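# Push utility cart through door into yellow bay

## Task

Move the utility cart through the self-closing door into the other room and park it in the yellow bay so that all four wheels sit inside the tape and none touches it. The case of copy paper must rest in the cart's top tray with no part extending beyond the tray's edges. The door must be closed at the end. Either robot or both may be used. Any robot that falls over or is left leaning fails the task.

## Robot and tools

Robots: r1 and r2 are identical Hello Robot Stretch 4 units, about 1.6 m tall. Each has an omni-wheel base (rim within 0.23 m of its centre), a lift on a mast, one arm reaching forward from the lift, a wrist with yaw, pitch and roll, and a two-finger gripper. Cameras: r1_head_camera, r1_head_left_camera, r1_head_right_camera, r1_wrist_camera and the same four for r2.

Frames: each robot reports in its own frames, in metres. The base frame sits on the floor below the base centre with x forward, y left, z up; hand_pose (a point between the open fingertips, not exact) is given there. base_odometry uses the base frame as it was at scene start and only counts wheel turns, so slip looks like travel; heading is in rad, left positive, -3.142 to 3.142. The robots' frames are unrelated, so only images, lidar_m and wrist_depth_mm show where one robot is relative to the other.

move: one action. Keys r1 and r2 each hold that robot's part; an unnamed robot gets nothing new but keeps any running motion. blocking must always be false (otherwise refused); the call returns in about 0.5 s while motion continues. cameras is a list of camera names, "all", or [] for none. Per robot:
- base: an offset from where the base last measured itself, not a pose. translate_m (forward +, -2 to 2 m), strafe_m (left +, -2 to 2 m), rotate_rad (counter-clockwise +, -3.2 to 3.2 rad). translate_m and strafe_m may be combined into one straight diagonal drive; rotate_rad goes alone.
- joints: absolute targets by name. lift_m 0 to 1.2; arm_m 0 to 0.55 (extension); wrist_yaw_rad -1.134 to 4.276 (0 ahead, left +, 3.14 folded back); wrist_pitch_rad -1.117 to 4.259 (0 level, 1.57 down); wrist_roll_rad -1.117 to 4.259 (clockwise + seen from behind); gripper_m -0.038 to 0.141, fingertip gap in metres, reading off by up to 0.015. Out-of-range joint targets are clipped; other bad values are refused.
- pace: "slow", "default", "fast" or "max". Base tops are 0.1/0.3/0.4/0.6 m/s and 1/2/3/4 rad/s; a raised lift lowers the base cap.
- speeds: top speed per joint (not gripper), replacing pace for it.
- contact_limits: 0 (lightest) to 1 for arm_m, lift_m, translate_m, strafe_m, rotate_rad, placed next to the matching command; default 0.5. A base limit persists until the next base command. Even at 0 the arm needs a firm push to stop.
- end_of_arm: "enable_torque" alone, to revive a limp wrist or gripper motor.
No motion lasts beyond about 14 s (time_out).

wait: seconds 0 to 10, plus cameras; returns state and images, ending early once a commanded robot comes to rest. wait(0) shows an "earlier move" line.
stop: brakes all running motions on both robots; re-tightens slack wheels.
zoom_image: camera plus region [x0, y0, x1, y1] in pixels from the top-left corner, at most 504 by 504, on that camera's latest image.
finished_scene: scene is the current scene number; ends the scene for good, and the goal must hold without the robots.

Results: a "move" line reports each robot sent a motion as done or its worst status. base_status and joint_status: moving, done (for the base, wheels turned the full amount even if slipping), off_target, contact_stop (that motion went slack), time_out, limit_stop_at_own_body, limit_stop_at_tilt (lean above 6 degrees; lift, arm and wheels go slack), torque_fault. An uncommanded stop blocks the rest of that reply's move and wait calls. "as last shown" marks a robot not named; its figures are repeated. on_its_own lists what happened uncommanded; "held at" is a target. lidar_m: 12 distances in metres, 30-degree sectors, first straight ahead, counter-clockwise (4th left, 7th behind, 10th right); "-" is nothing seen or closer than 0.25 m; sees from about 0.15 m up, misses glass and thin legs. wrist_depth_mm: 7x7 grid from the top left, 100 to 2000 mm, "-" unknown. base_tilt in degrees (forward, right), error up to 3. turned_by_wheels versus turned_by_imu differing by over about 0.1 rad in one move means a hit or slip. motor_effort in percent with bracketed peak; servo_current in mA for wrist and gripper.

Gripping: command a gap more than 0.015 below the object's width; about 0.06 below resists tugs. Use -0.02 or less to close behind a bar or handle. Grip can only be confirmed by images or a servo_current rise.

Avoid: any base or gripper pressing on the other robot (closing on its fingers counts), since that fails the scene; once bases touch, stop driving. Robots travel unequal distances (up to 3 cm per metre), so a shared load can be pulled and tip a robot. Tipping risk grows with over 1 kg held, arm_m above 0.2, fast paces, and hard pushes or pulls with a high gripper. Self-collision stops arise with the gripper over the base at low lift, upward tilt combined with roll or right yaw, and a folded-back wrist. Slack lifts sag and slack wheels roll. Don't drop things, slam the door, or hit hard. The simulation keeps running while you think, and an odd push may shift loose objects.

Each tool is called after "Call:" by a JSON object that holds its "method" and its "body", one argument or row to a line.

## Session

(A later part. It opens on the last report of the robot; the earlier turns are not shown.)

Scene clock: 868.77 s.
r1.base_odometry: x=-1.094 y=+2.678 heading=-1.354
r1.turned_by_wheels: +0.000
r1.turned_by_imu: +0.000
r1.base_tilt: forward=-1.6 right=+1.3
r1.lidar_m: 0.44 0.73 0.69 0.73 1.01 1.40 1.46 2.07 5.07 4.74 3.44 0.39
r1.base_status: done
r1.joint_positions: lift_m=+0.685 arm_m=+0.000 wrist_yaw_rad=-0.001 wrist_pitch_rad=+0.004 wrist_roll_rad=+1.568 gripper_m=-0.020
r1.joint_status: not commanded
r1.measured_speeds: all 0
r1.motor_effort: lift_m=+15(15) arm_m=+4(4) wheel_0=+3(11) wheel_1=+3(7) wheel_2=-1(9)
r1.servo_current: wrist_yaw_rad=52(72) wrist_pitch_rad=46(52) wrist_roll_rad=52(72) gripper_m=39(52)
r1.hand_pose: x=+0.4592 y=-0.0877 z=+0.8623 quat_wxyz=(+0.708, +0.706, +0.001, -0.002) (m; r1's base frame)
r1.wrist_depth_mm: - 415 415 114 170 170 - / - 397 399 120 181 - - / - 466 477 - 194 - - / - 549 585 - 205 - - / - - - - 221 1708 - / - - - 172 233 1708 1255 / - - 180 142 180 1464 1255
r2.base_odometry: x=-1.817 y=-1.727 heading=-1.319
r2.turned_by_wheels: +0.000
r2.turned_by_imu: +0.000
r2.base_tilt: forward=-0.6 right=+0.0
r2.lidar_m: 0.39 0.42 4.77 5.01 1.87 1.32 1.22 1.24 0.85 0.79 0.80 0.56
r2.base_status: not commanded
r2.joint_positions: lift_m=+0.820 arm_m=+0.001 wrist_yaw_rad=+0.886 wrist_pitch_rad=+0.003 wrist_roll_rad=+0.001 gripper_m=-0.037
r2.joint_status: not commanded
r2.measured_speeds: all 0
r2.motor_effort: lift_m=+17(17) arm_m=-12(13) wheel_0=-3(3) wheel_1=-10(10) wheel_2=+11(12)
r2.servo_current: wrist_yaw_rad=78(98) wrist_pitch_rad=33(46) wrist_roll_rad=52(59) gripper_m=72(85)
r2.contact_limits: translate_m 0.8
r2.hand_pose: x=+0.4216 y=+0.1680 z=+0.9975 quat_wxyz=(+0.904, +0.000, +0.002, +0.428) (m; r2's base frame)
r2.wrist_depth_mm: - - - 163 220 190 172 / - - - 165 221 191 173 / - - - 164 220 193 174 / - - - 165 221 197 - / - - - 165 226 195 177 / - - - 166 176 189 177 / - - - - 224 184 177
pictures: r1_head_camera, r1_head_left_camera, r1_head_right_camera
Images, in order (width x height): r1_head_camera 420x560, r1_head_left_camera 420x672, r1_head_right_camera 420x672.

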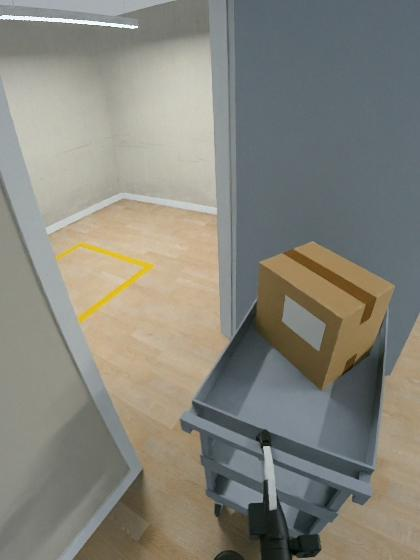

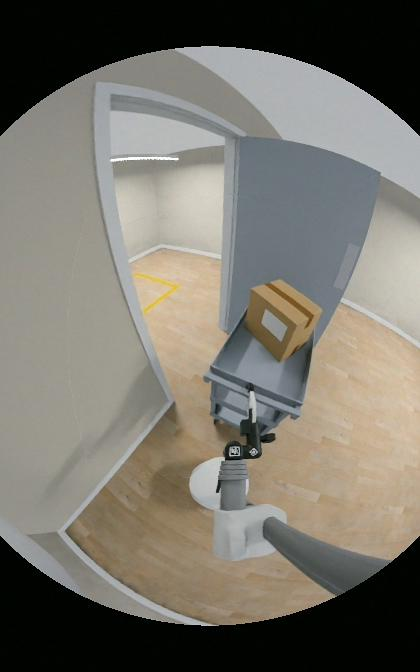

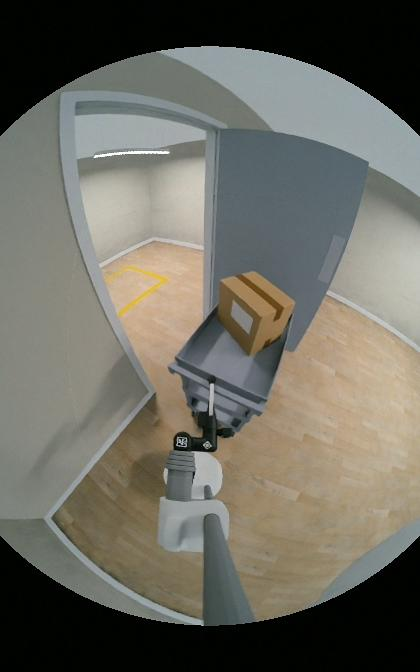

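Call:
{"method": "move", "body": {
  "blocking": false,
  "r1": {"base":{"translate_m":-0.03,"strafe_m":-0.37},"pace":"slow"},
  "cameras": []
}}

Call:
{"method": "wait", "body": {
  "seconds": 8,
  "cameras": []
}}

Call:
{"method": "move", "body": {
  "blocking": false,
  "r1": {"base":{"rotate_rad":0.3},"pace":"slow"},
  "cameras": []
}}

Call:
{"method": "wait", "body": {
  "seconds": 3,
  "cameras": ["r1_head_camera","r1_head_right_camera"]
}}

Scene clock: 879.33 s.
move: r1 moving
r1.base_odometry: x=-1.107 y=+2.676 heading=-1.353
r1.turned_by_wheels: +0.001
r1.turned_by_imu: +0.000
r1.base_tilt: forward=-1.6 right=+1.3
r1.lidar_m: 0.43 0.75 0.70 0.74 1.04 1.42 1.45 2.06 5.08 4.77 3.40 0.38
r1.base_status: translate_m moving; strafe_m moving
r1.joint_positions: lift_m=+0.685 arm_m=+0.000 wrist_yaw_rad=+0.000 wrist_pitch_rad=+0.004 wrist_roll_rad=+1.568 gripper_m=-0.020
r1.joint_status: not commanded
r1.measured_speeds: translate_m=-0.004 strafe_m=-0.055 rotate_rad=+0.001 lift_m=+0.000 arm_m=+0.000 wrist_yaw_rad=+0.000 wrist_pitch_rad=+0.000 wrist_roll_rad=+0.000
r1.motor_effort: lift_m=+15(15) arm_m=+4(4) wheel_0=+11(11) wheel_1=-5(7) wheel_2=+3(3)
r1.servo_current: wrist_yaw_rad=46(65) wrist_pitch_rad=46(52) wrist_roll_rad=52(59) gripper_m=39(46)
r1.hand_pose: x=+0.4593 y=-0.0873 z=+0.8623 quat_wxyz=(+0.708, +0.706, +0.002, -0.001) (m; r1's base frame)
r1.wrist_depth_mm: - 421 421 114 170 171 - / - 394 394 120 181 - - / - 466 473 - 192 - - / - 544 574 - 205 - - / - - - - 223 1863 - / - - - 183 234 1661 1336 / - - 180 142 179 1499 1255
r2: as last shown
r2.base_tilt: forward=-0.5 right=+0.1
r2.lidar_m: 0.43 0.40 4.77 4.99 1.84 1.31 1.22 1.23 0.85 0.81 0.84 0.57
r2.motor_effort: lift_m=+17(17) arm_m=-12(13) wheel_0=-2(3) wheel_1=-10(10) wheel_2=+11(12)
r2.servo_current: wrist_yaw_rad=78(98) wrist_pitch_rad=46(46) wrist_roll_rad=59(59) gripper_m=72(78)
r2.contact_limits: translate_m 0.8
r2.wrist_depth_mm: - - - 163 220 190 173 / - - - 165 222 191 173 / - - - 164 220 193 174 / - - - 165 220 197 - / - - - 166 226 195 176 / - - - 167 177 189 177 / - - - - 224 184 177
pictures: none
No camera images: "cameras" was empty.

Scene clock: 883.73 s.
earlier move: r1 done
r1.base_odometry: x=-1.461 y=+2.627 heading=-1.353
r1.turned_by_wheels: +0.000
r1.turned_by_imu: -0.001
r1.base_tilt: forward=-1.6 right=+1.3
r1.lidar_m: 0.37 0.39 1.03 1.08 1.48 1.57 1.65 2.27 4.75 4.54 3.26 0.44
r1.base_status: done
r1.joint_positions: lift_m=+0.685 arm_m=+0.000 wrist_yaw_rad=+0.001 wrist_pitch_rad=+0.004 wrist_roll_rad=+1.568 gripper_m=-0.020
r1.joint_status: not commanded
r1.measured_speeds: all 0
r1.motor_effort: lift_m=+15(15) arm_m=-3(4) wheel_0=+4(13) wheel_1=-3(8) wheel_2=+7(8)
r1.servo_current: wrist_yaw_rad=39(72) wrist_pitch_rad=46(52) wrist_roll_rad=46(72) gripper_m=39(52)
r1.hand_pose: x=+0.4594 y=-0.0871 z=+0.8623 quat_wxyz=(+0.708, +0.706, +0.002, -0.001) (m; r1's base frame)
r1.wrist_depth_mm: - 1025 1025 251 252 - - / - - - - 248 - - / - - 609 242 243 - - / - 466 469 240 241 - - / - 480 488 177 236 - - / - 521 512 178 233 - - / - - 180 149 229 - -
r2.base_odometry: x=-1.817 y=-1.727 heading=-1.319
r2.turned_by_wheels: +0.000
r2.turned_by_imu: +0.001
r2.base_tilt: forward=-0.6 right=+0.1
r2.lidar_m: 0.41 0.40 4.74 5.00 1.86 1.28 1.20 1.24 0.88 0.79 0.83 0.54
r2.base_status: not commanded
r2.joint_positions: lift_m=+0.820 arm_m=+0.001 wrist_yaw_rad=+0.886 wrist_pitch_rad=+0.003 wrist_roll_rad=+0.001 gripper_m=-0.037
r2.joint_status: not commanded
r2.measured_speeds: all 0
r2.motor_effort: lift_m=+17(17) arm_m=-12(13) wheel_0=-2(3) wheel_1=-10(10) wheel_2=+12(12)
r2.servo_current: wrist_yaw_rad=85(104) wrist_pitch_rad=39(52) wrist_roll_rad=46(72) gripper_m=72(85)
r2.contact_limits: translate_m 0.8
r2.hand_pose: x=+0.4216 y=+0.1680 z=+0.9975 quat_wxyz=(+0.904, +0.000, +0.002, +0.428) (m; r2's base frame)
r2.wrist_depth_mm: - - - 163 220 190 172 / - - - 165 221 191 173 / - - - 164 220 193 174 / - - - 165 220 197 - / - - - 165 225 195 177 / - - - 167 177 189 177 / - - - - 224 185 177
wait: 4.40 of 8 s (r1 has come to rest)
pictures: none
No camera images: "cameras" was empty.

Scene clock: 884.23 s.
move: r1 moving
r1.base_odometry: x=-1.462 y=+2.627 heading=-1.229
r1.turned_by_wheels: +0.124
r1.turned_by_imu: +0.124
r1.base_tilt: forward=-1.6 right=+1.3
r1.lidar_m: 0.37 1.04 1.02 1.13 1.61 1.56 1.70 2.64 4.75 4.07 3.18 0.43
r1.base_status: rotate_rad moving
r1.joint_positions: lift_m=+0.685 arm_m=+0.000 wrist_yaw_rad=-0.006 wrist_pitch_rad=+0.004 wrist_roll_rad=+1.568 gripper_m=-0.020
r1.joint_status: not commanded
r1.measured_speeds: translate_m=+0.000 strafe_m=+0.001 rotate_rad=+0.487 lift_m=+0.000 arm_m=+0.000 wrist_yaw_rad=-0.006 wrist_pitch_rad=+0.000 wrist_roll_rad=+0.000
r1.motor_effort: lift_m=+15(15) arm_m=-3(4) wheel_0=-12(12) wheel_1=-6(8) wheel_2=-11(11)
r1.servo_current: wrist_yaw_rad=46(65) wrist_pitch_rad=52(52) wrist_roll_rad=46(65) gripper_m=39(52)
r1.hand_pose: x=+0.4587 y=-0.0892 z=+0.8623 quat_wxyz=(+0.708, +0.706, -0.001, -0.004) (m; r1's base frame)
r1.wrist_depth_mm: - - 1042 - 238 - - / - - - - 238 - - / - 512 549 235 236 - - / - 459 462 174 236 - - / - 504 504 233 234 - - / - 574 530 177 183 - - / - - 183 136 230 - -
r2: as last shown
r2.turned_by_imu: +0.000
r2.lidar_m: 0.42 0.39 4.76 4.99 1.87 1.30 1.21 1.20 0.87 0.79 0.84 0.55
r2.motor_effort: lift_m=+17(17) arm_m=-12(12) wheel_0=-3(3) wheel_1=-10(10) wheel_2=+12(12)
r2.servo_current: wrist_yaw_rad=85(98) wrist_pitch_rad=39(46) wrist_roll_rad=39(52) gripper_m=78(78)
r2.contact_limits: translate_m 0.8
r2.wrist_depth_mm: - - - 163 220 190 173 / - - - 165 220 190 173 / - - - 164 219 193 174 / - - - 164 220 197 - / - - - 166 226 195 177 / - - - 166 176 188 177 / - - - - 224 185 177
pictures: none
No camera images: "cameras" was empty.

Scene clock: 885.10 s.
earlier move: r1 done
r1.base_odometry: x=-1.461 y=+2.627 heading=-1.054
r1.turned_by_wheels: +0.176
r1.turned_by_imu: +0.177
r1.base_tilt: forward=-1.6 right=+1.3
r1.lidar_m: 0.43 1.00 1.02 1.23 1.57 1.58 1.88 3.38 4.75 3.58 3.14 0.39
r1.base_status: done
r1.joint_positions: lift_m=+0.685 arm_m=+0.000 wrist_yaw_rad=-0.001 wrist_pitch_rad=+0.004 wrist_roll_rad=+1.568 gripper_m=-0.020
r1.joint_status: not commanded
r1.measured_speeds: all 0
r1.motor_effort: lift_m=+15(15) arm_m=-3(4) wheel_0=-4(12) wheel_1=-3(8) wheel_2=+0(11)
r1.servo_current: wrist_yaw_rad=52(65) wrist_pitch_rad=46(52) wrist_roll_rad=46(72) gripper_m=46(52)
r1.hand_pose: x=+0.4592 y=-0.0876 z=+0.8623 quat_wxyz=(+0.708, +0.706, +0.001, -0.002) (m; r1's base frame)
r1.wrist_depth_mm: - 492 492 - 185 - - / - 415 413 - 194 - - / - 442 452 - 204 - - / - 525 530 - 216 - - / - - - 157 226 1808 - / - - - 174 233 1756 - / - - 181 145 179 1499 1336
r2.base_odometry: x=-1.817 y=-1.727 heading=-1.319
r2.turned_by_wheels: +0.000
r2.turned_by_imu: +0.000
r2.base_tilt: forward=-0.6 right=+0.0
r2.lidar_m: 0.43 0.41 4.76 4.98 1.85 1.29 1.23 1.23 0.86 0.79 0.82 0.55
r2.base_status: not commanded
r2.joint_positions: lift_m=+0.820 arm_m=+0.001 wrist_yaw_rad=+0.886 wrist_pitch_rad=+0.003 wrist_roll_rad=+0.001 gripper_m=-0.037
r2.joint_status: not commanded
r2.measured_speeds: all 0
r2.motor_effort: lift_m=+16(17) arm_m=-12(13) wheel_0=-2(3) wheel_1=-10(10) wheel_2=+11(12)
r2.servo_current: wrist_yaw_rad=85(98) wrist_pitch_rad=46(52) wrist_roll_rad=52(52) gripper_m=78(85)
r2.contact_limits: translate_m 0.8
r2.hand_pose: x=+0.4216 y=+0.1680 z=+0.9975 quat_wxyz=(+0.904, +0.000, +0.002, +0.428) (m; r2's base frame)
r2.wrist_depth_mm: - - - 163 220 190 172 / - - - 165 221 191 173 / - - - 165 219 193 175 / - - - 165 220 197 - / - - - 165 226 195 177 / - - - 167 177 188 177 / - - - - 224 185 177
wait: 0.87 of 3 s (r1 has come to rest)
pictures: r1_head_camera, r1_head_right_camera
Images, in order (width x height): r1_head_camera 420x560, r1_head_right_camera 420x672.

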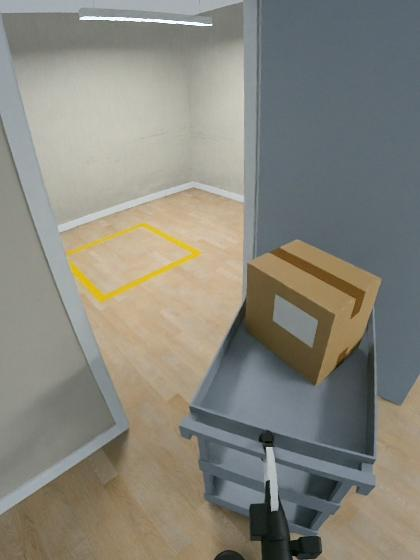

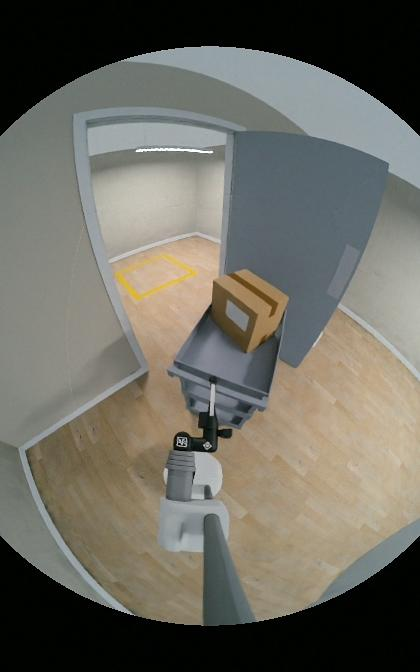

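Call:
{"method": "move", "body": {
  "blocking": false,
  "r1": {"base":{"translate_m":-0.02,"strafe_m":-0.42},"pace":"slow"},
  "cameras": []
}}

Call:
{"method": "wait", "body": {
  "seconds": 8,
  "cameras": []
}}

Call:
{"method": "move", "body": {
  "blocking": false,
  "r1": {"base":{"rotate_rad":0.37},"pace":"slow"},
  "cameras": []
}}

Call:
{"method": "wait", "body": {
  "seconds": 3,
  "cameras": ["r1_head_camera","r1_head_right_camera"]
}}

Scene clock: 893.70 s.
move: r1 moving
r1.base_odometry: x=-1.474 y=+2.621 heading=-1.053
r1.turned_by_wheels: +0.000
r1.turned_by_imu: +0.000
r1.base_tilt: forward=-1.6 right=+1.3
r1.lidar_m: 0.43 1.04 1.05 1.22 1.57 1.56 1.89 3.41 4.76 3.57 3.13 0.39
r1.base_status: translate_m moving; strafe_m moving
r1.joint_positions: lift_m=+0.685 arm_m=+0.000 wrist_yaw_rad=-0.001 wrist_pitch_rad=+0.004 wrist_roll_rad=+1.568 gripper_m=-0.020
r1.joint_status: not commanded
r1.measured_speeds: translate_m=-0.001 strafe_m=-0.053 rotate_rad=+0.004 lift_m=+0.000 arm_m=+0.000 wrist_yaw_rad=+0.001 wrist_pitch_rad=+0.000 wrist_roll_rad=+0.000
r1.motor_effort: lift_m=+15(15) arm_m=-3(3) wheel_0=+9(9) wheel_1=-4(7) wheel_2=+3(4)
r1.servo_current: wrist_yaw_rad=52(59) wrist_pitch_rad=46(52) wrist_roll_rad=52(65) gripper_m=39(52)
r1.hand_pose: x=+0.4592 y=-0.0876 z=+0.8623 quat_wxyz=(+0.708, +0.706, +0.001, -0.002) (m; r1's base frame)
r1.wrist_depth_mm: - 473 477 - 182 - - / - 407 415 - 191 - - / - 449 452 - 202 - - / - 554 539 - 213 - - / - - - - 224 1756 - / - - - 173 233 1808 - / - - 180 145 180 1464 1308
r2: as last shown
r2.lidar_m: 0.44 0.36 4.79 5.01 1.85 1.32 1.22 1.20 0.84 0.80 0.84 0.54
r2.motor_effort: lift_m=+17(17) arm_m=-12(13) wheel_0=-3(3) wheel_1=-10(10) wheel_2=+12(12)
r2.servo_current: wrist_yaw_rad=78(91) wrist_pitch_rad=39(46) wrist_roll_rad=46(59) gripper_m=78(85)
r2.contact_limits: translate_m 0.8
r2.wrist_depth_mm: - - - 163 220 190 172 / - - - 165 222 191 173 / - - - 164 220 193 174 / - - - 165 221 197 - / - - - 166 225 194 176 / - - - 166 177 188 177 / - - - - 224 184 178
pictures: none
No camera images: "cameras" was empty.

Scene clock: 898.57 s.
earlier move: r1 done
r1.base_odometry: x=-1.836 y=+2.437 heading=-1.053
r1.turned_by_wheels: +0.000
r1.turned_by_imu: -0.002
r1.base_tilt: forward=-1.6 right=+1.3
r1.lidar_m: 0.36 0.36 1.32 1.61 1.86 1.87 2.25 4.04 4.45 3.30 2.84 0.45
r1.base_status: done
r1.joint_positions: lift_m=+0.685 arm_m=+0.000 wrist_yaw_rad=+0.000 wrist_pitch_rad=+0.004 wrist_roll_rad=+1.568 gripper_m=-0.020
r1.joint_status: not commanded
r1.measured_speeds: all 0
r1.motor_effort: lift_m=+14(15) arm_m=+3(4) wheel_0=+5(11) wheel_1=-2(7) wheel_2=+3(6)
r1.servo_current: wrist_yaw_rad=46(72) wrist_pitch_rad=52(59) wrist_roll_rad=52(72) gripper_m=39(52)
r1.hand_pose: x=+0.4593 y=-0.0874 z=+0.8623 quat_wxyz=(+0.708, +0.706, +0.002, -0.002) (m; r1's base frame)
r1.wrist_depth_mm: - 842 842 - 270 298 - / - - - 258 259 - - / - - - - 253 - - / - 496 530 244 246 - - / - 473 469 180 239 - - / - 512 488 176 233 - - / - - 181 136 223 - -
r2.base_odometry: x=-1.817 y=-1.727 heading=-1.319
r2.turned_by_wheels: +0.000
r2.turned_by_imu: +0.001
r2.base_tilt: forward=-0.6 right=+0.1
r2.lidar_m: 0.44 0.37 4.73 5.01 1.85 1.31 1.21 1.24 0.85 0.80 0.84 0.54
r2.base_status: not commanded
r2.joint_positions: lift_m=+0.820 arm_m=+0.001 wrist_yaw_rad=+0.886 wrist_pitch_rad=+0.003 wrist_roll_rad=+0.001 gripper_m=-0.037
r2.joint_status: not commanded
r2.measured_speeds: all 0
r2.motor_effort: lift_m=+17(17) arm_m=-12(13) wheel_0=-2(3) wheel_1=-10(10) wheel_2=+12(12)
r2.servo_current: wrist_yaw_rad=78(91) wrist_pitch_rad=39(46) wrist_roll_rad=39(65) gripper_m=78(85)
r2.contact_limits: translate_m 0.8
r2.hand_pose: x=+0.4216 y=+0.1680 z=+0.9975 quat_wxyz=(+0.904, +0.000, +0.002, +0.428) (m; r2's base frame)
r2.wrist_depth_mm: - - - 163 220 190 172 / - - - 165 222 191 173 / - - - 164 220 193 174 / - - - 164 221 197 - / - - - 166 226 195 176 / - - - 166 176 188 177 / - - - - 224 184 177
wait: 4.87 of 8 s (r1 has come to rest)
pictures: none
No camera images: "cameras" was empty.

Scene clock: 899.07 s.
move: r1 moving
r1.base_odometry: x=-1.836 y=+2.437 heading=-0.929
r1.turned_by_wheels: +0.124
r1.turned_by_imu: +0.124
r1.base_tilt: forward=-1.6 right=+1.3
r1.lidar_m: 0.37 1.33 1.36 1.72 1.86 1.92 2.42 4.46 4.51 3.09 2.85 0.42
r1.base_status: rotate_rad moving
r1.joint_positions: lift_m=+0.685 arm_m=+0.000 wrist_yaw_rad=-0.007 wrist_pitch_rad=+0.004 wrist_roll_rad=+1.568 gripper_m=-0.020
r1.joint_status: not commanded
r1.measured_speeds: translate_m=+0.000 strafe_m=+0.000 rotate_rad=+0.491 lift_m=+0.000 arm_m=+0.000 wrist_yaw_rad=-0.008 wrist_pitch_rad=+0.000 wrist_roll_rad=+0.000
r1.motor_effort: lift_m=+15(15) arm_m=+3(4) wheel_0=-12(12) wheel_1=-5(7) wheel_2=-11(11)
r1.servo_current: wrist_yaw_rad=59(59) wrist_pitch_rad=46(52) wrist_roll_rad=52(52) gripper_m=46(52)
r1.hand_pose: x=+0.4587 y=-0.0895 z=+0.8623 quat_wxyz=(+0.708, +0.706, -0.001, -0.004) (m; r1's base frame)
r1.wrist_depth_mm: - - - 253 254 - - / - - - - 250 - - / - - 621 242 245 - - / - 469 469 237 241 - - / - 488 488 177 236 - - / - - 508 180 183 - - / - - 182 138 226 - -
r2: as last shown
r2.turned_by_imu: +0.000
r2.lidar_m: 0.41 0.41 4.73 4.98 1.86 1.30 1.23 1.22 0.84 0.81 0.83 0.54
r2.servo_current: wrist_yaw_rad=91(91) wrist_pitch_rad=46(52) wrist_roll_rad=59(59) gripper_m=72(78)
r2.contact_limits: translate_m 0.8
r2.wrist_depth_mm: - - - 163 220 190 172 / - - - 165 221 191 174 / - - - 164 219 192 174 / - - - 165 220 196 - / - - - 166 227 196 176 / - - - 166 176 188 177 / - - - - 223 185 177
pictures: none
No camera images: "cameras" was empty.

Scene clock: 900.07 s.
earlier move: r1 done
r1.base_odometry: x=-1.836 y=+2.437 heading=-0.684
r1.turned_by_wheels: +0.245
r1.turned_by_imu: +0.246
r1.base_tilt: forward=-1.6 right=+1.3
r1.lidar_m: 0.39 1.33 1.45 1.87 1.86 2.03 3.16 4.43 3.63 2.91 1.19 0.40
r1.base_status: done
r1.joint_positions: lift_m=+0.685 arm_m=+0.000 wrist_yaw_rad=-0.003 wrist_pitch_rad=+0.004 wrist_roll_rad=+1.568 gripper_m=-0.020
r1.joint_status: not commanded
r1.measured_speeds: all 0
r1.motor_effort: lift_m=+15(15) arm_m=-2(4) wheel_0=-4(13) wheel_1=-2(7) wheel_2=-4(12)
r1.servo_current: wrist_yaw_rad=65(72) wrist_pitch_rad=46(52) wrist_roll_rad=46(65) gripper_m=39(52)
r1.hand_pose: x=+0.4590 y=-0.0882 z=+0.8623 quat_wxyz=(+0.708, +0.706, +0.001, -0.003) (m; r1's base frame)
r1.wrist_depth_mm: - 504 496 - 188 - - / - 430 430 - 197 - - / - 439 452 144 206 - - / - - 521 153 215 - - / - - 627 160 226 - - / - - - 175 233 1808 - / - - 181 182 249 1464 1308
r2.base_odometry: x=-1.817 y=-1.727 heading=-1.319
r2.turned_by_wheels: +0.000
r2.turned_by_imu: +0.000
r2.base_tilt: forward=-0.5 right=+0.1
r2.lidar_m: 0.43 0.40 4.79 5.01 1.86 1.31 1.22 1.24 0.85 0.80 0.82 0.55
r2.base_status: not commanded
r2.joint_positions: lift_m=+0.820 arm_m=+0.001 wrist_yaw_rad=+0.886 wrist_pitch_rad=+0.003 wrist_roll_rad=+0.001 gripper_m=-0.037
r2.joint_status: not commanded
r2.measured_speeds: all 0
r2.motor_effort: lift_m=+17(17) arm_m=-12(13) wheel_0=-2(3) wheel_1=-10(10) wheel_2=+12(12)
r2.servo_current: wrist_yaw_rad=78(91) wrist_pitch_rad=33(52) wrist_roll_rad=46(59) gripper_m=72(85)
r2.contact_limits: translate_m 0.8
r2.hand_pose: x=+0.4216 y=+0.1680 z=+0.9975 quat_wxyz=(+0.904, +0.000, +0.002, +0.428) (m; r2's base frame)
r2.wrist_depth_mm: - - - 163 220 190 172 / - - - 165 221 191 173 / - - - 165 220 193 175 / - - - 165 220 197 - / - - - 165 226 195 177 / - - - 166 177 187 177 / - - - - 223 184 177
wait: 1.00 of 3 s (r1 has come to rest)
pictures: r1_head_camera, r1_head_right_camera
Images, in order (width x height): r1_head_camera 420x560, r1_head_right_camera 420x672.

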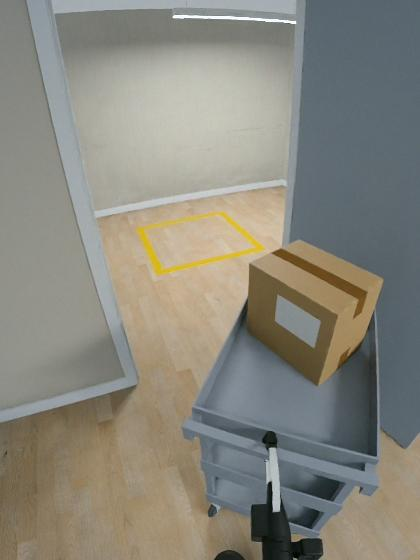

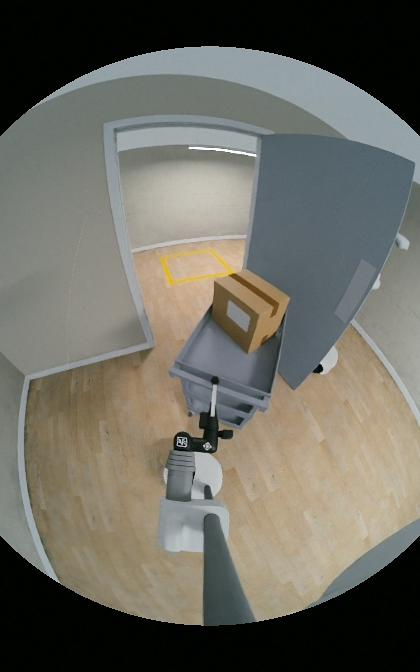

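Call:
{"method": "move", "body": {
  "blocking": false,
  "r1": {"base":{"translate_m":-0.02,"strafe_m":-0.38},"pace":"slow"},
  "cameras": []
}}

Call:
{"method": "wait", "body": {
  "seconds": 8,
  "cameras": []
}}

Call:
{"method": "move", "body": {
  "blocking": false,
  "r1": {"base":{"rotate_rad":0.25},"pace":"slow"},
  "cameras": []
}}

Call:
{"method": "wait", "body": {
  "seconds": 3,
  "cameras": ["r1_head_camera","r1_head_right_camera"]
}}

Scene clock: 911.87 s.
move: r1 moving
r1.base_odometry: x=-1.846 y=+2.427 heading=-0.684
r1.turned_by_wheels: +0.000
r1.turned_by_imu: +0.000
r1.base_tilt: forward=-1.6 right=+1.2
r1.lidar_m: 0.42 1.35 1.48 1.88 1.87 2.07 3.17 4.43 3.64 2.88 1.17 0.37
r1.base_status: translate_m moving; strafe_m moving
r1.joint_positions: lift_m=+0.685 arm_m=+0.000 wrist_yaw_rad=-0.003 wrist_pitch_rad=+0.004 wrist_roll_rad=+1.568 gripper_m=-0.020
r1.joint_status: not commanded
r1.measured_speeds: translate_m=-0.004 strafe_m=-0.055 rotate_rad=+0.002 lift_m=+0.000 arm_m=+0.000 wrist_yaw_rad=+0.000 wrist_pitch_rad=+0.000 wrist_roll_rad=+0.000
r1.motor_effort: lift_m=+15(15) arm_m=-3(4) wheel_0=+8(10) wheel_1=-6(9) wheel_2=+1(4)
r1.servo_current: wrist_yaw_rad=52(65) wrist_pitch_rad=46(52) wrist_roll_rad=39(59) gripper_m=46(46)
r1.hand_pose: x=+0.4590 y=-0.0882 z=+0.8623 quat_wxyz=(+0.708, +0.706, +0.001, -0.003) (m; r1's base frame)
r1.wrist_depth_mm: - 492 500 - 185 - - / - 418 418 - 193 - - / - 442 449 - 203 - - / - - 530 - 215 - - / - - 640 156 226 - - / - - - 174 233 1808 - / - - 180 145 179 1464 1308
r2: as last shown
r2.base_tilt: forward=-0.6 right=+0.0
r2.lidar_m: 0.42 0.41 4.74 5.01 1.83 1.30 1.21 1.23 0.87 0.80 0.84 0.56
r2.motor_effort: lift_m=+17(17) arm_m=-12(13) wheel_0=-3(3) wheel_1=-10(10) wheel_2=+12(12)
r2.servo_current: wrist_yaw_rad=85(85) wrist_pitch_rad=46(46) wrist_roll_rad=52(59) gripper_m=72(78)
r2.contact_limits: translate_m 0.8
r2.wrist_depth_mm: - - - 163 220 191 172 / - - - 165 220 191 173 / - - - 164 219 193 174 / - - - 165 220 196 - / - - - 165 226 195 177 / - - - 166 177 187 177 / - - - - 223 185 177
pictures: none
No camera images: "cameras" was empty.

Scene clock: 916.33 s.
earlier move: r1 done
r1.base_odometry: x=-2.092 y=+2.155 heading=-0.683
r1.turned_by_wheels: +0.000
r1.turned_by_imu: -0.001
r1.base_tilt: forward=-1.5 right=+1.3
r1.lidar_m: 0.39 0.42 1.60 2.20 2.21 2.41 3.67 4.30 3.24 2.54 1.37 0.43
r1.base_status: done
r1.joint_positions: lift_m=+0.685 arm_m=+0.000 wrist_yaw_rad=+0.001 wrist_pitch_rad=+0.004 wrist_roll_rad=+1.568 gripper_m=-0.020
r1.joint_status: not commanded
r1.measured_speeds: all 0
r1.motor_effort: lift_m=+15(15) arm_m=+4(4) wheel_0=+4(13) wheel_1=-1(9) wheel_2=+5(7)
r1.servo_current: wrist_yaw_rad=52(72) wrist_pitch_rad=46(52) wrist_roll_rad=52(72) gripper_m=52(52)
r1.hand_pose: x=+0.4594 y=-0.0870 z=+0.8623 quat_wxyz=(+0.708, +0.706, +0.002, -0.001) (m; r1's base frame)
r1.wrist_depth_mm: - - - - 234 - - / - - - - 235 - - / - 512 544 172 233 - - / - 459 462 172 234 - - / - 525 500 233 234 - - / - - 535 177 233 - - / - - 179 150 233 125 -
r2.base_odometry: x=-1.817 y=-1.727 heading=-1.319
r2.turned_by_wheels: +0.000
r2.turned_by_imu: +0.001
r2.base_tilt: forward=-0.6 right=+0.0
r2.lidar_m: 0.41 0.42 4.78 5.00 1.84 1.32 1.21 1.23 0.86 0.79 0.83 0.55
r2.base_status: not commanded
r2.joint_positions: lift_m=+0.820 arm_m=+0.001 wrist_yaw_rad=+0.886 wrist_pitch_rad=+0.003 wrist_roll_rad=+0.001 gripper_m=-0.037
r2.joint_status: not commanded
r2.measured_speeds: all 0
r2.motor_effort: lift_m=+17(17) arm_m=-12(13) wheel_0=-3(3) wheel_1=-10(10) wheel_2=+12(12)
r2.servo_current: wrist_yaw_rad=91(98) wrist_pitch_rad=39(46) wrist_roll_rad=46(59) gripper_m=78(85)
r2.contact_limits: translate_m 0.8
r2.hand_pose: x=+0.4216 y=+0.1680 z=+0.9975 quat_wxyz=(+0.904, +0.000, +0.002, +0.428) (m; r2's base frame)
r2.wrist_depth_mm: - - - 164 220 190 172 / - - - 165 222 191 173 / - - - 164 220 193 175 / - - - 165 220 197 - / - - - 165 226 195 177 / - - - 167 177 188 177 / - - - - 224 185 177
wait: 4.47 of 8 s (r1 has come to rest)
pictures: none
No camera images: "cameras" was empty.

Scene clock: 916.83 s.
move: r1 moving
r1.base_odometry: x=-2.092 y=+2.155 heading=-0.560
r1.turned_by_wheels: +0.124
r1.turned_by_imu: +0.124
r1.base_tilt: forward=-1.6 right=+1.3
r1.lidar_m: 0.40 1.54 1.74 2.21 2.18 2.54 - 4.30 2.97 2.50 1.26 0.42
r1.base_status: rotate_rad moving
r1.joint_positions: lift_m=+0.685 arm_m=+0.000 wrist_yaw_rad=-0.006 wrist_pitch_rad=+0.004 wrist_roll_rad=+1.568 gripper_m=-0.020
r1.joint_status: not commanded
r1.measured_speeds: translate_m=+0.000 strafe_m=+0.002 rotate_rad=+0.480 lift_m=+0.000 arm_m=+0.000 wrist_yaw_rad=-0.012 wrist_pitch_rad=+0.000 wrist_roll_rad=+0.000
r1.motor_effort: lift_m=+15(15) arm_m=+4(4) wheel_0=-11(12) wheel_1=-6(7) wheel_2=-10(10)
r1.servo_current: wrist_yaw_rad=59(65) wrist_pitch_rad=52(59) wrist_roll_rad=59(78) gripper_m=46(46)
r1.hand_pose: x=+0.4587 y=-0.0892 z=+0.8623 quat_wxyz=(+0.708, +0.706, -0.001, -0.004) (m; r1's base frame)
r1.wrist_depth_mm: - - - 222 224 - - / - - 609 - 225 - - / - 477 477 226 229 - - / - 466 473 228 230 - - / - - 525 229 231 - - / - - 559 177 183 - - / - - 181 149 236 126 -
r2: as last shown
r2.turned_by_imu: +0.000
r2.lidar_m: 0.43 0.40 4.79 5.01 1.85 1.29 1.22 1.22 0.85 0.78 0.81 0.54
r2.motor_effort: lift_m=+17(17) arm_m=-12(12) wheel_0=-2(3) wheel_1=-10(10) wheel_2=+12(12)
r2.servo_current: wrist_yaw_rad=85(91) wrist_pitch_rad=46(46) wrist_roll_rad=52(59) gripper_m=78(85)
r2.contact_limits: translate_m 0.8
r2.wrist_depth_mm: - - - 163 220 190 172 / - - - 165 222 191 174 / - - - 164 220 193 175 / - - - 165 221 197 - / - - - 166 227 195 176 / - - - 166 176 187 177 / - - - - 224 185 178
pictures: none
No camera images: "cameras" was empty.

Scene clock: 917.63 s.
earlier move: r1 done
r1.base_odometry: x=-2.092 y=+2.155 heading=-0.434
r1.turned_by_wheels: +0.126
r1.turned_by_imu: +0.127
r1.base_tilt: forward=-1.6 right=+1.3
r1.lidar_m: 0.40 1.54 1.91 2.20 2.23 2.76 - 4.27 2.77 2.52 0.94 0.39
r1.base_status: done
r1.joint_positions: lift_m=+0.685 arm_m=+0.000 wrist_yaw_rad=-0.003 wrist_pitch_rad=+0.004 wrist_roll_rad=+1.568 gripper_m=-0.020
r1.joint_status: not commanded
r1.measured_speeds: all 0
r1.motor_effort: lift_m=+15(15) arm_m=-1(4) wheel_0=-2(12) wheel_1=-2(7) wheel_2=-2(10)
r1.servo_current: wrist_yaw_rad=59(65) wrist_pitch_rad=52(59) wrist_roll_rad=52(78) gripper_m=46(52)
r1.hand_pose: x=+0.4590 y=-0.0882 z=+0.8623 quat_wxyz=(+0.708, +0.706, +0.001, -0.003) (m; r1's base frame)
r1.wrist_depth_mm: - 530 525 189 192 - - / - 455 455 143 200 - - / - 433 442 147 208 - - / - 535 512 155 218 - - / - - 603 161 226 - - / - - - 175 233 1756 - / - - 180 147 247 1499 1308
r2.base_odometry: x=-1.817 y=-1.727 heading=-1.319
r2.turned_by_wheels: +0.000
r2.turned_by_imu: +0.000
r2.base_tilt: forward=-0.6 right=+0.0
r2.lidar_m: 0.41 0.38 4.78 5.02 1.88 1.32 1.20 1.22 0.88 0.80 0.82 0.53
r2.base_status: not commanded
r2.joint_positions: lift_m=+0.820 arm_m=+0.001 wrist_yaw_rad=+0.886 wrist_pitch_rad=+0.003 wrist_roll_rad=+0.001 gripper_m=-0.037
r2.joint_status: not commanded
r2.measured_speeds: all 0
r2.motor_effort: lift_m=+17(17) arm_m=-12(13) wheel_0=-3(3) wheel_1=-10(10) wheel_2=+12(12)
r2.servo_current: wrist_yaw_rad=78(91) wrist_pitch_rad=46(46) wrist_roll_rad=52(59) gripper_m=78(85)
r2.contact_limits: translate_m 0.8
r2.hand_pose: x=+0.4216 y=+0.1680 z=+0.9975 quat_wxyz=(+0.904, +0.000, +0.002, +0.428) (m; r2's base frame)
r2.wrist_depth_mm: - - - 163 220 190 172 / - - - 165 221 191 173 / - - - 164 220 193 175 / - - - 164 220 198 - / - - - 165 226 195 176 / - - - 166 177 188 177 / - - - - 224 185 177
wait: 0.80 of 3 s (r1 has come to rest)
pictures: r1_head_camera, r1_head_right_camera
Images, in order (width x height): r1_head_camera 420x560, r1_head_right_camera 420x672.

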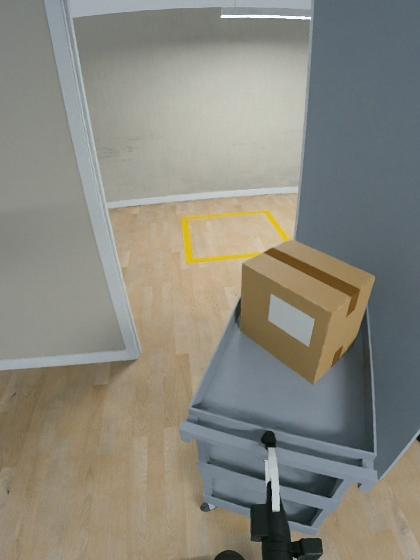

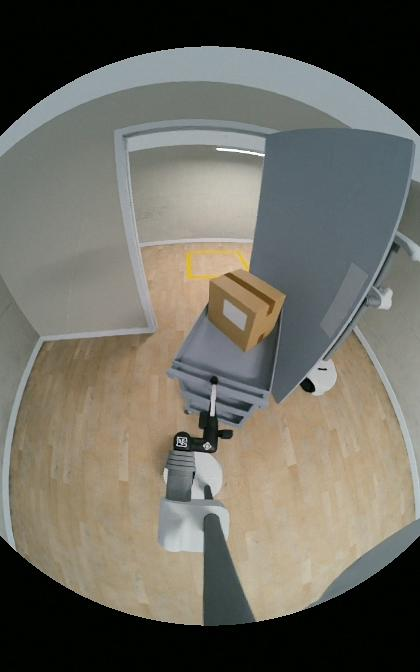

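Call:
{"method": "zoom_image", "body": {
  "camera": "r1_head_right_camera",
  "region": [120, 240, 360, 480]
}}

Scaled by 2.100 from the camera's 420x672 image, which has a finer 600x960 frame.

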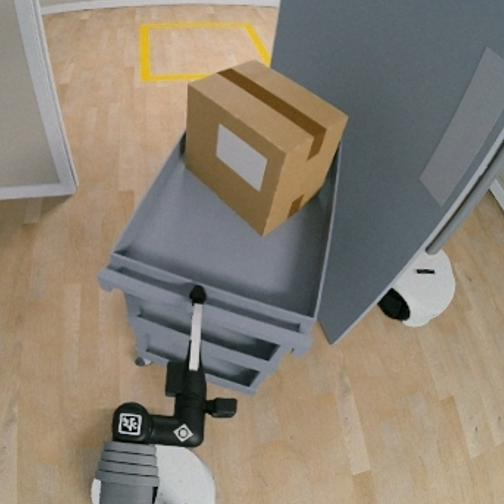

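Call:
{"method": "move", "body": {
  "blocking": false,
  "r1": {"base":{"translate_m":0.0,"strafe_m":-0.22},"pace":"slow"},
  "cameras": []
}}

Call:
{"method": "wait", "body": {
  "seconds": 8,
  "cameras": []
}}

Call:
{"method": "move", "body": {
  "blocking": false,
  "r1": {"base":{"rotate_rad":0.12},"pace":"slow"},
  "cameras": []
}}

Call:
{"method": "wait", "body": {
  "seconds": 3,
  "cameras": ["r1_head_camera","r1_head_right_camera"]
}}

Scene clock: 945.90 s.
move: r1 moving
r1.base_odometry: x=-2.098 y=+2.142 heading=-0.433
r1.turned_by_wheels: +0.000
r1.turned_by_imu: +0.000
r1.base_tilt: forward=-1.6 right=+1.2
r1.lidar_m: 0.41 1.54 1.91 2.20 2.25 2.81 - 4.26 2.76 2.50 0.91 0.38
r1.base_status: translate_m moving; strafe_m moving
r1.joint_positions: lift_m=+0.685 arm_m=+0.000 wrist_yaw_rad=-0.003 wrist_pitch_rad=+0.004 wrist_roll_rad=+1.568 gripper_m=-0.020
r1.joint_status: not commanded
r1.measured_speeds: translate_m=+0.000 strafe_m=-0.056 rotate_rad=+0.000 lift_m=+0.000 arm_m=+0.000 wrist_yaw_rad=+0.000 wrist_pitch_rad=+0.000 wrist_roll_rad=+0.000
r1.motor_effort: lift_m=+15(15) arm_m=-1(4) wheel_0=+9(11) wheel_1=-5(7) wheel_2=+0(1)
r1.servo_current: wrist_yaw_rad=46(52) wrist_pitch_rad=39(46) wrist_roll_rad=59(59) gripper_m=39(52)
r1.hand_pose: x=+0.4590 y=-0.0882 z=+0.8623 quat_wxyz=(+0.708, +0.706, +0.001, -0.003) (m; r1's base frame)
r1.wrist_depth_mm: - 508 508 185 189 - - / - 442 436 193 197 - - / - 442 445 146 206 - - / - 544 512 153 216 - - / - - 615 160 225 - - / - - - 174 232 1756 - / - - 180 147 247 1464 1336
r2: as last shown
r2.lidar_m: 0.39 0.41 4.77 4.99 1.85 1.29 1.21 1.22 0.85 0.80 0.84 0.54
r2.motor_effort: lift_m=+17(17) arm_m=-12(13) wheel_0=-2(3) wheel_1=-10(10) wheel_2=+12(12)
r2.servo_current: wrist_yaw_rad=85(98) wrist_pitch_rad=39(46) wrist_roll_rad=46(59) gripper_m=72(78)
r2.contact_limits: translate_m 0.8
r2.wrist_depth_mm: - - - 163 220 190 172 / - - - 165 223 191 173 / - - - 164 219 193 174 / - - - 165 220 197 - / - - - 165 226 195 177 / - - - 166 177 187 177 / - - - - 224 185 177
pictures: none
No camera images: "cameras" was empty.

Scene clock: 948.73 s.
earlier move: r1 done
r1.base_odometry: x=-2.184 y=+1.955 heading=-0.434
r1.turned_by_wheels: +0.000
r1.turned_by_imu: -0.001
r1.base_tilt: forward=-1.6 right=+1.3
r1.lidar_m: 0.39 0.41 1.95 2.42 2.44 3.06 - 3.92 2.53 2.30 1.10 0.41
r1.base_status: done
r1.joint_positions: lift_m=+0.685 arm_m=+0.000 wrist_yaw_rad=+0.005 wrist_pitch_rad=+0.004 wrist_roll_rad=+1.568 gripper_m=-0.020
r1.joint_status: not commanded
r1.measured_speeds: all 0
r1.motor_effort: lift_m=+15(15) arm_m=+4(4) wheel_0=+5(16) wheel_1=-1(7) wheel_2=-1(4)
r1.servo_current: wrist_yaw_rad=52(72) wrist_pitch_rad=46(52) wrist_roll_rad=59(72) gripper_m=39(52)
r1.hand_pose: x=+0.4597 y=-0.0861 z=+0.8623 quat_wxyz=(+0.708, +0.706, +0.003, +0.000) (m; r1's base frame)
r1.wrist_depth_mm: - - - 220 221 - - / - - 609 165 224 - - / - 492 492 224 227 - - / - 469 466 167 229 - - / - - 517 170 232 - - / - - 554 177 230 - - / - - 179 148 234 126 -
r2.base_odometry: x=-1.817 y=-1.727 heading=-1.319
r2.turned_by_wheels: +0.000
r2.turned_by_imu: +0.000
r2.base_tilt: forward=-0.6 right=+0.1
r2.lidar_m: 0.43 0.41 1.22 4.98 1.85 1.31 1.21 1.23 0.85 0.79 0.83 0.53
r2.base_status: not commanded
r2.joint_positions: lift_m=+0.820 arm_m=+0.001 wrist_yaw_rad=+0.886 wrist_pitch_rad=+0.003 wrist_roll_rad=+0.001 gripper_m=-0.037
r2.joint_status: not commanded
r2.measured_speeds: all 0
r2.motor_effort: lift_m=+17(17) arm_m=-12(13) wheel_0=-3(3) wheel_1=-10(10) wheel_2=+12(12)
r2.servo_current: wrist_yaw_rad=91(98) wrist_pitch_rad=39(52) wrist_roll_rad=46(59) gripper_m=72(85)
r2.contact_limits: translate_m 0.8
r2.hand_pose: x=+0.4216 y=+0.1680 z=+0.9975 quat_wxyz=(+0.904, +0.000, +0.002, +0.428) (m; r2's base frame)
r2.wrist_depth_mm: - - - 163 220 191 172 / - - - 165 222 191 173 / - - - 165 219 192 174 / - - - 165 221 198 - / - - - 166 226 195 177 / - - - 167 177 188 177 / - - - - 224 185 177
wait: 2.83 of 8 s (r1 has come to rest)
pictures: none
No camera images: "cameras" was empty.

Scene clock: 949.23 s.
move: r1 moving
r1.base_odometry: x=-2.184 y=+1.955 heading=-0.333
r1.turned_by_wheels: +0.101
r1.turned_by_imu: +0.101
r1.base_tilt: forward=-1.6 right=+1.2
r1.lidar_m: 0.40 1.64 2.12 2.41 2.49 3.26 - 3.45 2.43 2.31 0.83 0.41
r1.base_status: rotate_rad moving
r1.joint_positions: lift_m=+0.685 arm_m=+0.000 wrist_yaw_rad=-0.004 wrist_pitch_rad=+0.004 wrist_roll_rad=+1.568 gripper_m=-0.020
r1.joint_status: not commanded
r1.measured_speeds: translate_m=-0.001 strafe_m=+0.002 rotate_rad=+0.215 lift_m=+0.000 arm_m=+0.000 wrist_yaw_rad=+0.000 wrist_pitch_rad=+0.000 wrist_roll_rad=+0.000
r1.motor_effort: lift_m=+15(15) arm_m=+3(4) wheel_0=-9(11) wheel_1=-4(7) wheel_2=-6(7)
r1.servo_current: wrist_yaw_rad=26(59) wrist_pitch_rad=46(52) wrist_roll_rad=59(65) gripper_m=52(52)
r1.hand_pose: x=+0.4589 y=-0.0887 z=+0.8623 quat_wxyz=(+0.708, +0.706, +0.000, -0.003) (m; r1's base frame)
r1.wrist_depth_mm: - - - 155 213 - - / - 530 564 158 217 - - / - 442 452 218 221 - - / - 488 480 165 225 - - / - - 544 226 230 - - / - - 597 176 232 798 - / - - 180 147 238 530 -
r2: as last shown
r2.lidar_m: 0.44 0.42 1.21 5.00 1.84 1.30 1.21 1.23 0.86 0.78 0.83 0.56
r2.motor_effort: lift_m=+17(17) arm_m=-12(12) wheel_0=-3(3) wheel_1=-10(10) wheel_2=+12(12)
r2.servo_current: wrist_yaw_rad=65(98) wrist_pitch_rad=39(46) wrist_roll_rad=39(52) gripper_m=78(85)
r2.contact_limits: translate_m 0.8
r2.wrist_depth_mm: - - - 163 220 190 172 / - - - 165 221 191 173 / - - - 164 220 193 174 / - - - 165 221 197 - / - - - 165 225 195 176 / - - - 167 177 188 176 / - - - - 224 185 177
pictures: none
No camera images: "cameras" was empty.

Scene clock: 949.73 s.
earlier move: r1 done
r1.base_odometry: x=-2.184 y=+1.955 heading=-0.314
r1.turned_by_wheels: +0.019
r1.turned_by_imu: +0.019
r1.base_tilt: forward=-1.6 right=+1.2
r1.lidar_m: 0.40 1.63 2.13 2.41 2.51 3.32 - 3.37 2.41 2.31 0.80 0.41
r1.base_status: done
r1.joint_positions: lift_m=+0.685 arm_m=+0.000 wrist_yaw_rad=-0.003 wrist_pitch_rad=+0.004 wrist_roll_rad=+1.568 gripper_m=-0.020
r1.joint_status: not commanded
r1.measured_speeds: all 0
r1.motor_effort: lift_m=+15(15) arm_m=+4(4) wheel_0=+0(11) wheel_1=-2(7) wheel_2=-3(7)
r1.servo_current: wrist_yaw_rad=52(65) wrist_pitch_rad=39(52) wrist_roll_rad=46(65) gripper_m=46(52)
r1.hand_pose: x=+0.4590 y=-0.0882 z=+0.8623 quat_wxyz=(+0.708, +0.706, +0.001, -0.003) (m; r1's base frame)
r1.wrist_depth_mm: - - - 147 202 - - / - 508 504 150 208 - - / - 436 442 154 214 - - / - 496 492 159 220 - - / - - 569 165 227 - - / - - 627 175 232 1808 - / - - 180 146 242 1430 -
r2.base_odometry: x=-1.817 y=-1.727 heading=-1.319
r2.turned_by_wheels: +0.000
r2.turned_by_imu: +0.000
r2.base_tilt: forward=-0.6 right=+0.0
r2.lidar_m: 0.43 0.37 1.19 5.01 1.88 1.30 1.22 1.22 0.84 0.80 0.82 0.55
r2.base_status: not commanded
r2.joint_positions: lift_m=+0.820 arm_m=+0.001 wrist_yaw_rad=+0.886 wrist_pitch_rad=+0.003 wrist_roll_rad=+0.001 gripper_m=-0.037
r2.joint_status: not commanded
r2.measured_speeds: all 0
r2.motor_effort: lift_m=+17(17) arm_m=-12(13) wheel_0=-2(3) wheel_1=-10(10) wheel_2=+12(12)
r2.servo_current: wrist_yaw_rad=78(98) wrist_pitch_rad=39(46) wrist_roll_rad=46(59) gripper_m=72(85)
r2.contact_limits: translate_m 0.8
r2.hand_pose: x=+0.4216 y=+0.1680 z=+0.9975 quat_wxyz=(+0.904, +0.000, +0.002, +0.428) (m; r2's base frame)
r2.wrist_depth_mm: - - - 163 220 190 172 / - - - 165 222 191 173 / - - - 165 220 192 174 / - - - 165 221 197 - / - - - 166 226 195 177 / - - - 166 177 187 177 / - - - - 222 185 178
wait: 0.50 of 3 s (r1 has come to rest)
pictures: r1_head_camera, r1_head_right_camera
Images, in order (width x height): r1_head_camera 420x560, r1_head_right_camera 420x672.

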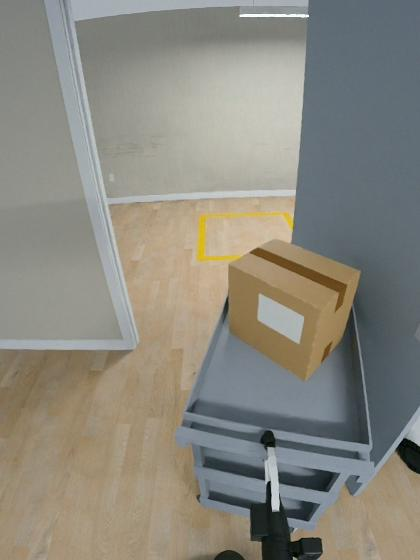

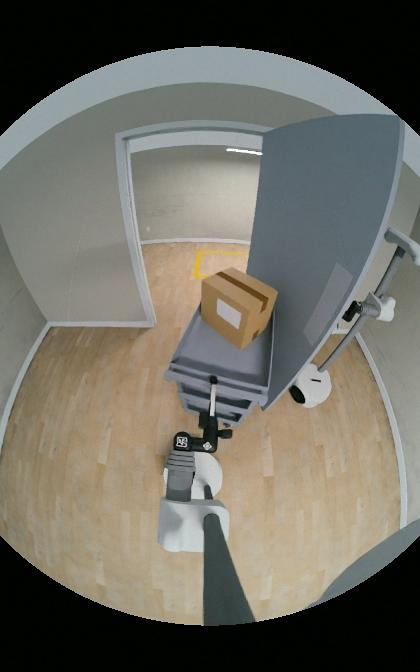

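Call:
{"method": "move", "body": {
  "blocking": false,
  "r1": {"base":{"translate_m":0.0,"strafe_m":-0.11},"pace":"slow"},
  "cameras": []
}}

Call:
{"method": "wait", "body": {
  "seconds": 8,
  "cameras": []
}}

Call:
{"method": "move", "body": {
  "blocking": false,
  "r1": {"base":{"translate_m":0.3,"strafe_m":0.05},"pace":"slow"},
  "cameras": []
}}

Call:
{"method": "wait", "body": {
  "seconds": 8,
  "cameras": ["r1_head_camera","r1_head_right_camera"]
}}

Scene clock: 958.93 s.
move: r1 moving
r1.base_odometry: x=-2.188 y=+1.942 heading=-0.314
r1.turned_by_wheels: +0.000
r1.turned_by_imu: +0.000
r1.base_tilt: forward=-1.6 right=+1.3
r1.lidar_m: 0.39 0.44 2.14 2.42 2.53 3.39 - 3.39 2.40 2.30 0.77 0.40
r1.base_status: translate_m moving; strafe_m moving
r1.joint_positions: lift_m=+0.685 arm_m=+0.000 wrist_yaw_rad=-0.003 wrist_pitch_rad=+0.004 wrist_roll_rad=+1.568 gripper_m=-0.020
r1.joint_status: not commanded
r1.measured_speeds: translate_m=+0.000 strafe_m=-0.056 rotate_rad=+0.000 lift_m=+0.000 arm_m=+0.000 wrist_yaw_rad=+0.000 wrist_pitch_rad=+0.000 wrist_roll_rad=+0.000
r1.motor_effort: lift_m=+15(15) arm_m=+4(4) wheel_0=+5(8) wheel_1=-5(9) wheel_2=+0(3)
r1.servo_current: wrist_yaw_rad=46(59) wrist_pitch_rad=46(46) wrist_roll_rad=59(59) gripper_m=46(52)
r1.hand_pose: x=+0.4590 y=-0.0882 z=+0.8623 quat_wxyz=(+0.708, +0.706, +0.001, -0.003) (m; r1's base frame)
r1.wrist_depth_mm: - - - 146 202 - - / - 504 508 150 207 - - / - 439 442 154 213 - - / - 500 488 158 220 - - / - - 564 165 227 - - / - - 627 176 232 1708 - / - - 180 147 243 1499 -
r2: as last shown
r2.base_tilt: forward=-0.6 right=+0.1
r2.lidar_m: 0.41 0.40 1.19 4.99 1.87 1.30 1.21 1.20 0.86 0.79 0.82 0.55
r2.motor_effort: lift_m=+16(17) arm_m=-12(12) wheel_0=-3(3) wheel_1=-10(10) wheel_2=+12(12)
r2.servo_current: wrist_yaw_rad=91(91) wrist_pitch_rad=39(46) wrist_roll_rad=59(59) gripper_m=78(85)
r2.contact_limits: translate_m 0.8
r2.wrist_depth_mm: - - - 163 220 191 172 / - - - 165 221 191 174 / - - - 164 219 193 175 / - - - 164 221 198 - / - - - 166 226 194 177 / - - - 167 177 187 177 / - - - - 224 185 177
pictures: none
No camera images: "cameras" was empty.

Scene clock: 960.67 s.
earlier move: r1 done
r1.base_odometry: x=-2.218 y=+1.851 heading=-0.313
r1.turned_by_wheels: +0.000
r1.turned_by_imu: +0.000
r1.base_tilt: forward=-1.6 right=+1.3
r1.lidar_m: 0.38 0.43 2.13 2.53 2.62 3.52 - 3.27 2.29 2.20 1.01 0.40
r1.base_status: done
r1.joint_positions: lift_m=+0.685 arm_m=+0.000 wrist_yaw_rad=+0.002 wrist_pitch_rad=+0.004 wrist_roll_rad=+1.568 gripper_m=-0.020
r1.joint_status: not commanded
r1.measured_speeds: all 0
r1.motor_effort: lift_m=+15(15) arm_m=+4(4) wheel_0=+6(12) wheel_1=-2(9) wheel_2=+2(3)
r1.servo_current: wrist_yaw_rad=46(65) wrist_pitch_rad=39(52) wrist_roll_rad=39(65) gripper_m=46(52)
r1.hand_pose: x=+0.4594 y=-0.0870 z=+0.8623 quat_wxyz=(+0.708, +0.706, +0.002, -0.001) (m; r1's base frame)
r1.wrist_depth_mm: - - - 220 221 - - / - - 609 163 224 - - / - 488 488 225 227 - - / - 473 469 167 229 - - / - - 525 230 232 - - / - - 554 178 232 - - / - - 180 174 236 126 -
r2.base_odometry: x=-1.817 y=-1.727 heading=-1.319
r2.turned_by_wheels: +0.000
r2.turned_by_imu: +0.000
r2.base_tilt: forward=-0.6 right=+0.1
r2.lidar_m: 0.43 0.41 1.05 4.99 1.89 1.28 1.22 1.25 0.86 0.80 0.82 0.57
r2.base_status: not commanded
r2.joint_positions: lift_m=+0.820 arm_m=+0.001 wrist_yaw_rad=+0.886 wrist_pitch_rad=+0.003 wrist_roll_rad=+0.001 gripper_m=-0.037
r2.joint_status: not commanded
r2.measured_speeds: all 0
r2.motor_effort: lift_m=+17(17) arm_m=-12(13) wheel_0=-2(3) wheel_1=-10(10) wheel_2=+12(12)
r2.servo_current: wrist_yaw_rad=78(91) wrist_pitch_rad=39(52) wrist_roll_rad=46(59) gripper_m=78(85)
r2.contact_limits: translate_m 0.8
r2.hand_pose: x=+0.4216 y=+0.1680 z=+0.9975 quat_wxyz=(+0.904, +0.000, +0.002, +0.428) (m; r2's base frame)
r2.wrist_depth_mm: - - - 164 220 190 172 / - - - 165 221 191 173 / - - - 164 220 193 174 / - - - 164 220 196 - / - - - 165 226 194 177 / - - - 166 176 187 177 / - - - - 224 185 177
wait: 1.73 of 8 s (r1 has come to rest)
pictures: none
No camera images: "cameras" was empty.

Scene clock: 961.17 s.
move: r1 moving
r1.base_odometry: x=-2.206 y=+1.849 heading=-0.313
r1.turned_by_wheels: +0.000
r1.turned_by_imu: +0.000
r1.base_tilt: forward=-1.6 right=+1.3
r1.lidar_m: 0.40 0.43 2.12 2.51 2.62 3.52 - 3.25 2.32 2.17 1.00 0.42
r1.base_status: translate_m moving; strafe_m moving
r1.joint_positions: lift_m=+0.685 arm_m=+0.000 wrist_yaw_rad=+0.002 wrist_pitch_rad=+0.004 wrist_roll_rad=+1.568 gripper_m=-0.020
r1.joint_status: not commanded
r1.measured_speeds: translate_m=+0.049 strafe_m=+0.007 rotate_rad=+0.000 lift_m=+0.000 arm_m=+0.000 wrist_yaw_rad=+0.000 wrist_pitch_rad=+0.000 wrist_roll_rad=+0.000
r1.motor_effort: lift_m=+15(15) arm_m=+3(4) wheel_0=+6(10) wheel_1=+7(7) wheel_2=-9(9)
r1.servo_current: wrist_yaw_rad=39(52) wrist_pitch_rad=39(52) wrist_roll_rad=46(59) gripper_m=46(52)
r1.hand_pose: x=+0.4594 y=-0.0870 z=+0.8623 quat_wxyz=(+0.708, +0.706, +0.002, -0.001) (m; r1's base frame)
r1.wrist_depth_mm: 544 554 554 - 226 - - / - - - - 228 - - / - 512 504 168 229 - - / - 469 466 169 230 - - / - - 512 229 232 - - / - - 544 178 233 - - / - - 180 149 235 126 -
r2: as last shown
r2.base_tilt: forward=-0.6 right=+0.0
r2.lidar_m: 0.43 0.40 1.04 4.99 1.88 1.31 1.21 1.19 0.85 0.79 0.84 0.54
r2.motor_effort: lift_m=+17(17) arm_m=-12(12) wheel_0=-3(3) wheel_1=-10(10) wheel_2=+12(12)
r2.servo_current: wrist_yaw_rad=78(91) wrist_pitch_rad=33(46) wrist_roll_rad=46(59) gripper_m=72(78)
r2.contact_limits: translate_m 0.8
r2.wrist_depth_mm: - - - 163 220 190 172 / - - - 165 222 191 173 / - - - 165 219 193 175 / - - - 164 221 197 - / - - - 165 227 195 176 / - - - 166 177 188 177 / - - - - 224 185 177
pictures: none
No camera images: "cameras" was empty.

Scene clock: 964.97 s.
earlier move: r1 done
r1.base_odometry: x=-1.917 y=+1.806 heading=-0.313
r1.turned_by_wheels: +0.000
r1.turned_by_imu: -0.001
r1.base_tilt: forward=-1.6 right=+1.3
r1.lidar_m: 0.37 0.42 1.74 2.48 2.57 3.42 - 3.32 2.36 1.07 0.56 0.43
r1.base_status: done
r1.joint_positions: lift_m=+0.685 arm_m=+0.000 wrist_yaw_rad=-0.004 wrist_pitch_rad=+0.004 wrist_roll_rad=+1.568 gripper_m=-0.020
r1.joint_status: not commanded
r1.measured_speeds: all 0
r1.motor_effort: lift_m=+15(15) arm_m=+4(4) wheel_0=+2(10) wheel_1=+3(9) wheel_2=-4(12)
r1.servo_current: wrist_yaw_rad=52(72) wrist_pitch_rad=52(52) wrist_roll_rad=59(65) gripper_m=46(52)
r1.hand_pose: x=+0.4590 y=-0.0885 z=+0.8623 quat_wxyz=(+0.708, +0.706, +0.000, -0.003) (m; r1's base frame)
r1.wrist_depth_mm: 521 530 535 - 239 525 512 / - - - - 237 - - / - 539 569 234 237 - - / - 469 466 174 236 - - / - 512 500 232 234 - - / - - 525 176 232 - - / - - 179 148 230 - -
r2.base_odometry: x=-1.817 y=-1.727 heading=-1.319
r2.turned_by_wheels: +0.000
r2.turned_by_imu: +0.001
r2.base_tilt: forward=-0.6 right=+0.1
r2.lidar_m: 0.41 0.41 4.79 4.98 1.86 1.28 1.22 1.25 0.84 0.80 0.83 0.55
r2.base_status: not commanded
r2.joint_positions: lift_m=+0.820 arm_m=+0.001 wrist_yaw_rad=+0.886 wrist_pitch_rad=+0.003 wrist_roll_rad=+0.001 gripper_m=-0.037
r2.joint_status: not commanded
r2.measured_speeds: all 0
r2.motor_effort: lift_m=+17(17) arm_m=-12(13) wheel_0=-2(3) wheel_1=-10(10) wheel_2=+12(12)
r2.servo_current: wrist_yaw_rad=72(98) wrist_pitch_rad=39(52) wrist_roll_rad=52(59) gripper_m=72(85)
r2.contact_limits: translate_m 0.8
r2.hand_pose: x=+0.4216 y=+0.1680 z=+0.9975 quat_wxyz=(+0.904, +0.000, +0.002, +0.428) (m; r2's base frame)
r2.wrist_depth_mm: - - - 163 220 190 172 / - - - 165 222 190 173 / - - - 164 219 192 174 / - - - 165 220 197 - / - - - 165 226 195 176 / - - - 166 176 187 177 / - - - - 224 185 177
wait: 3.80 of 8 s (r1 has come to rest)
pictures: r1_head_camera, r1_head_right_camera
Images, in order (width x height): r1_head_camera 420x560, r1_head_right_camera 420x672.

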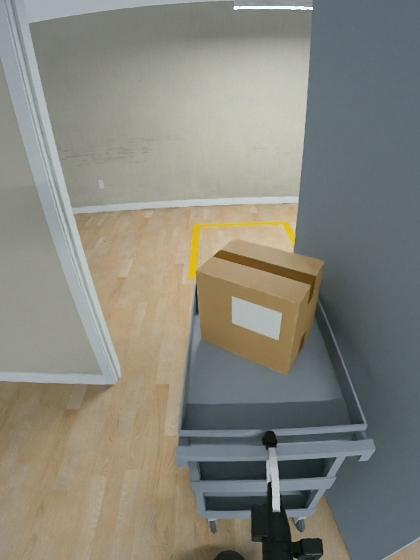

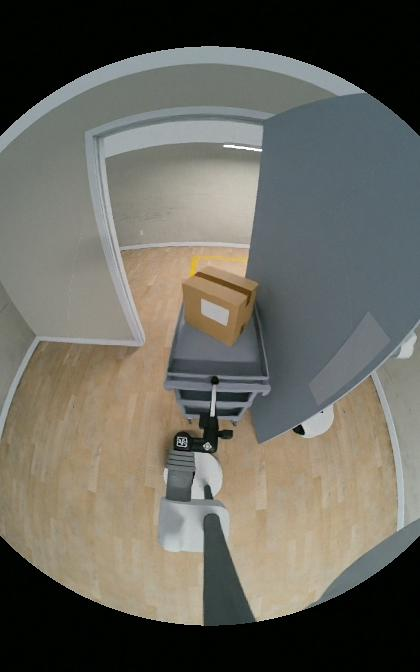

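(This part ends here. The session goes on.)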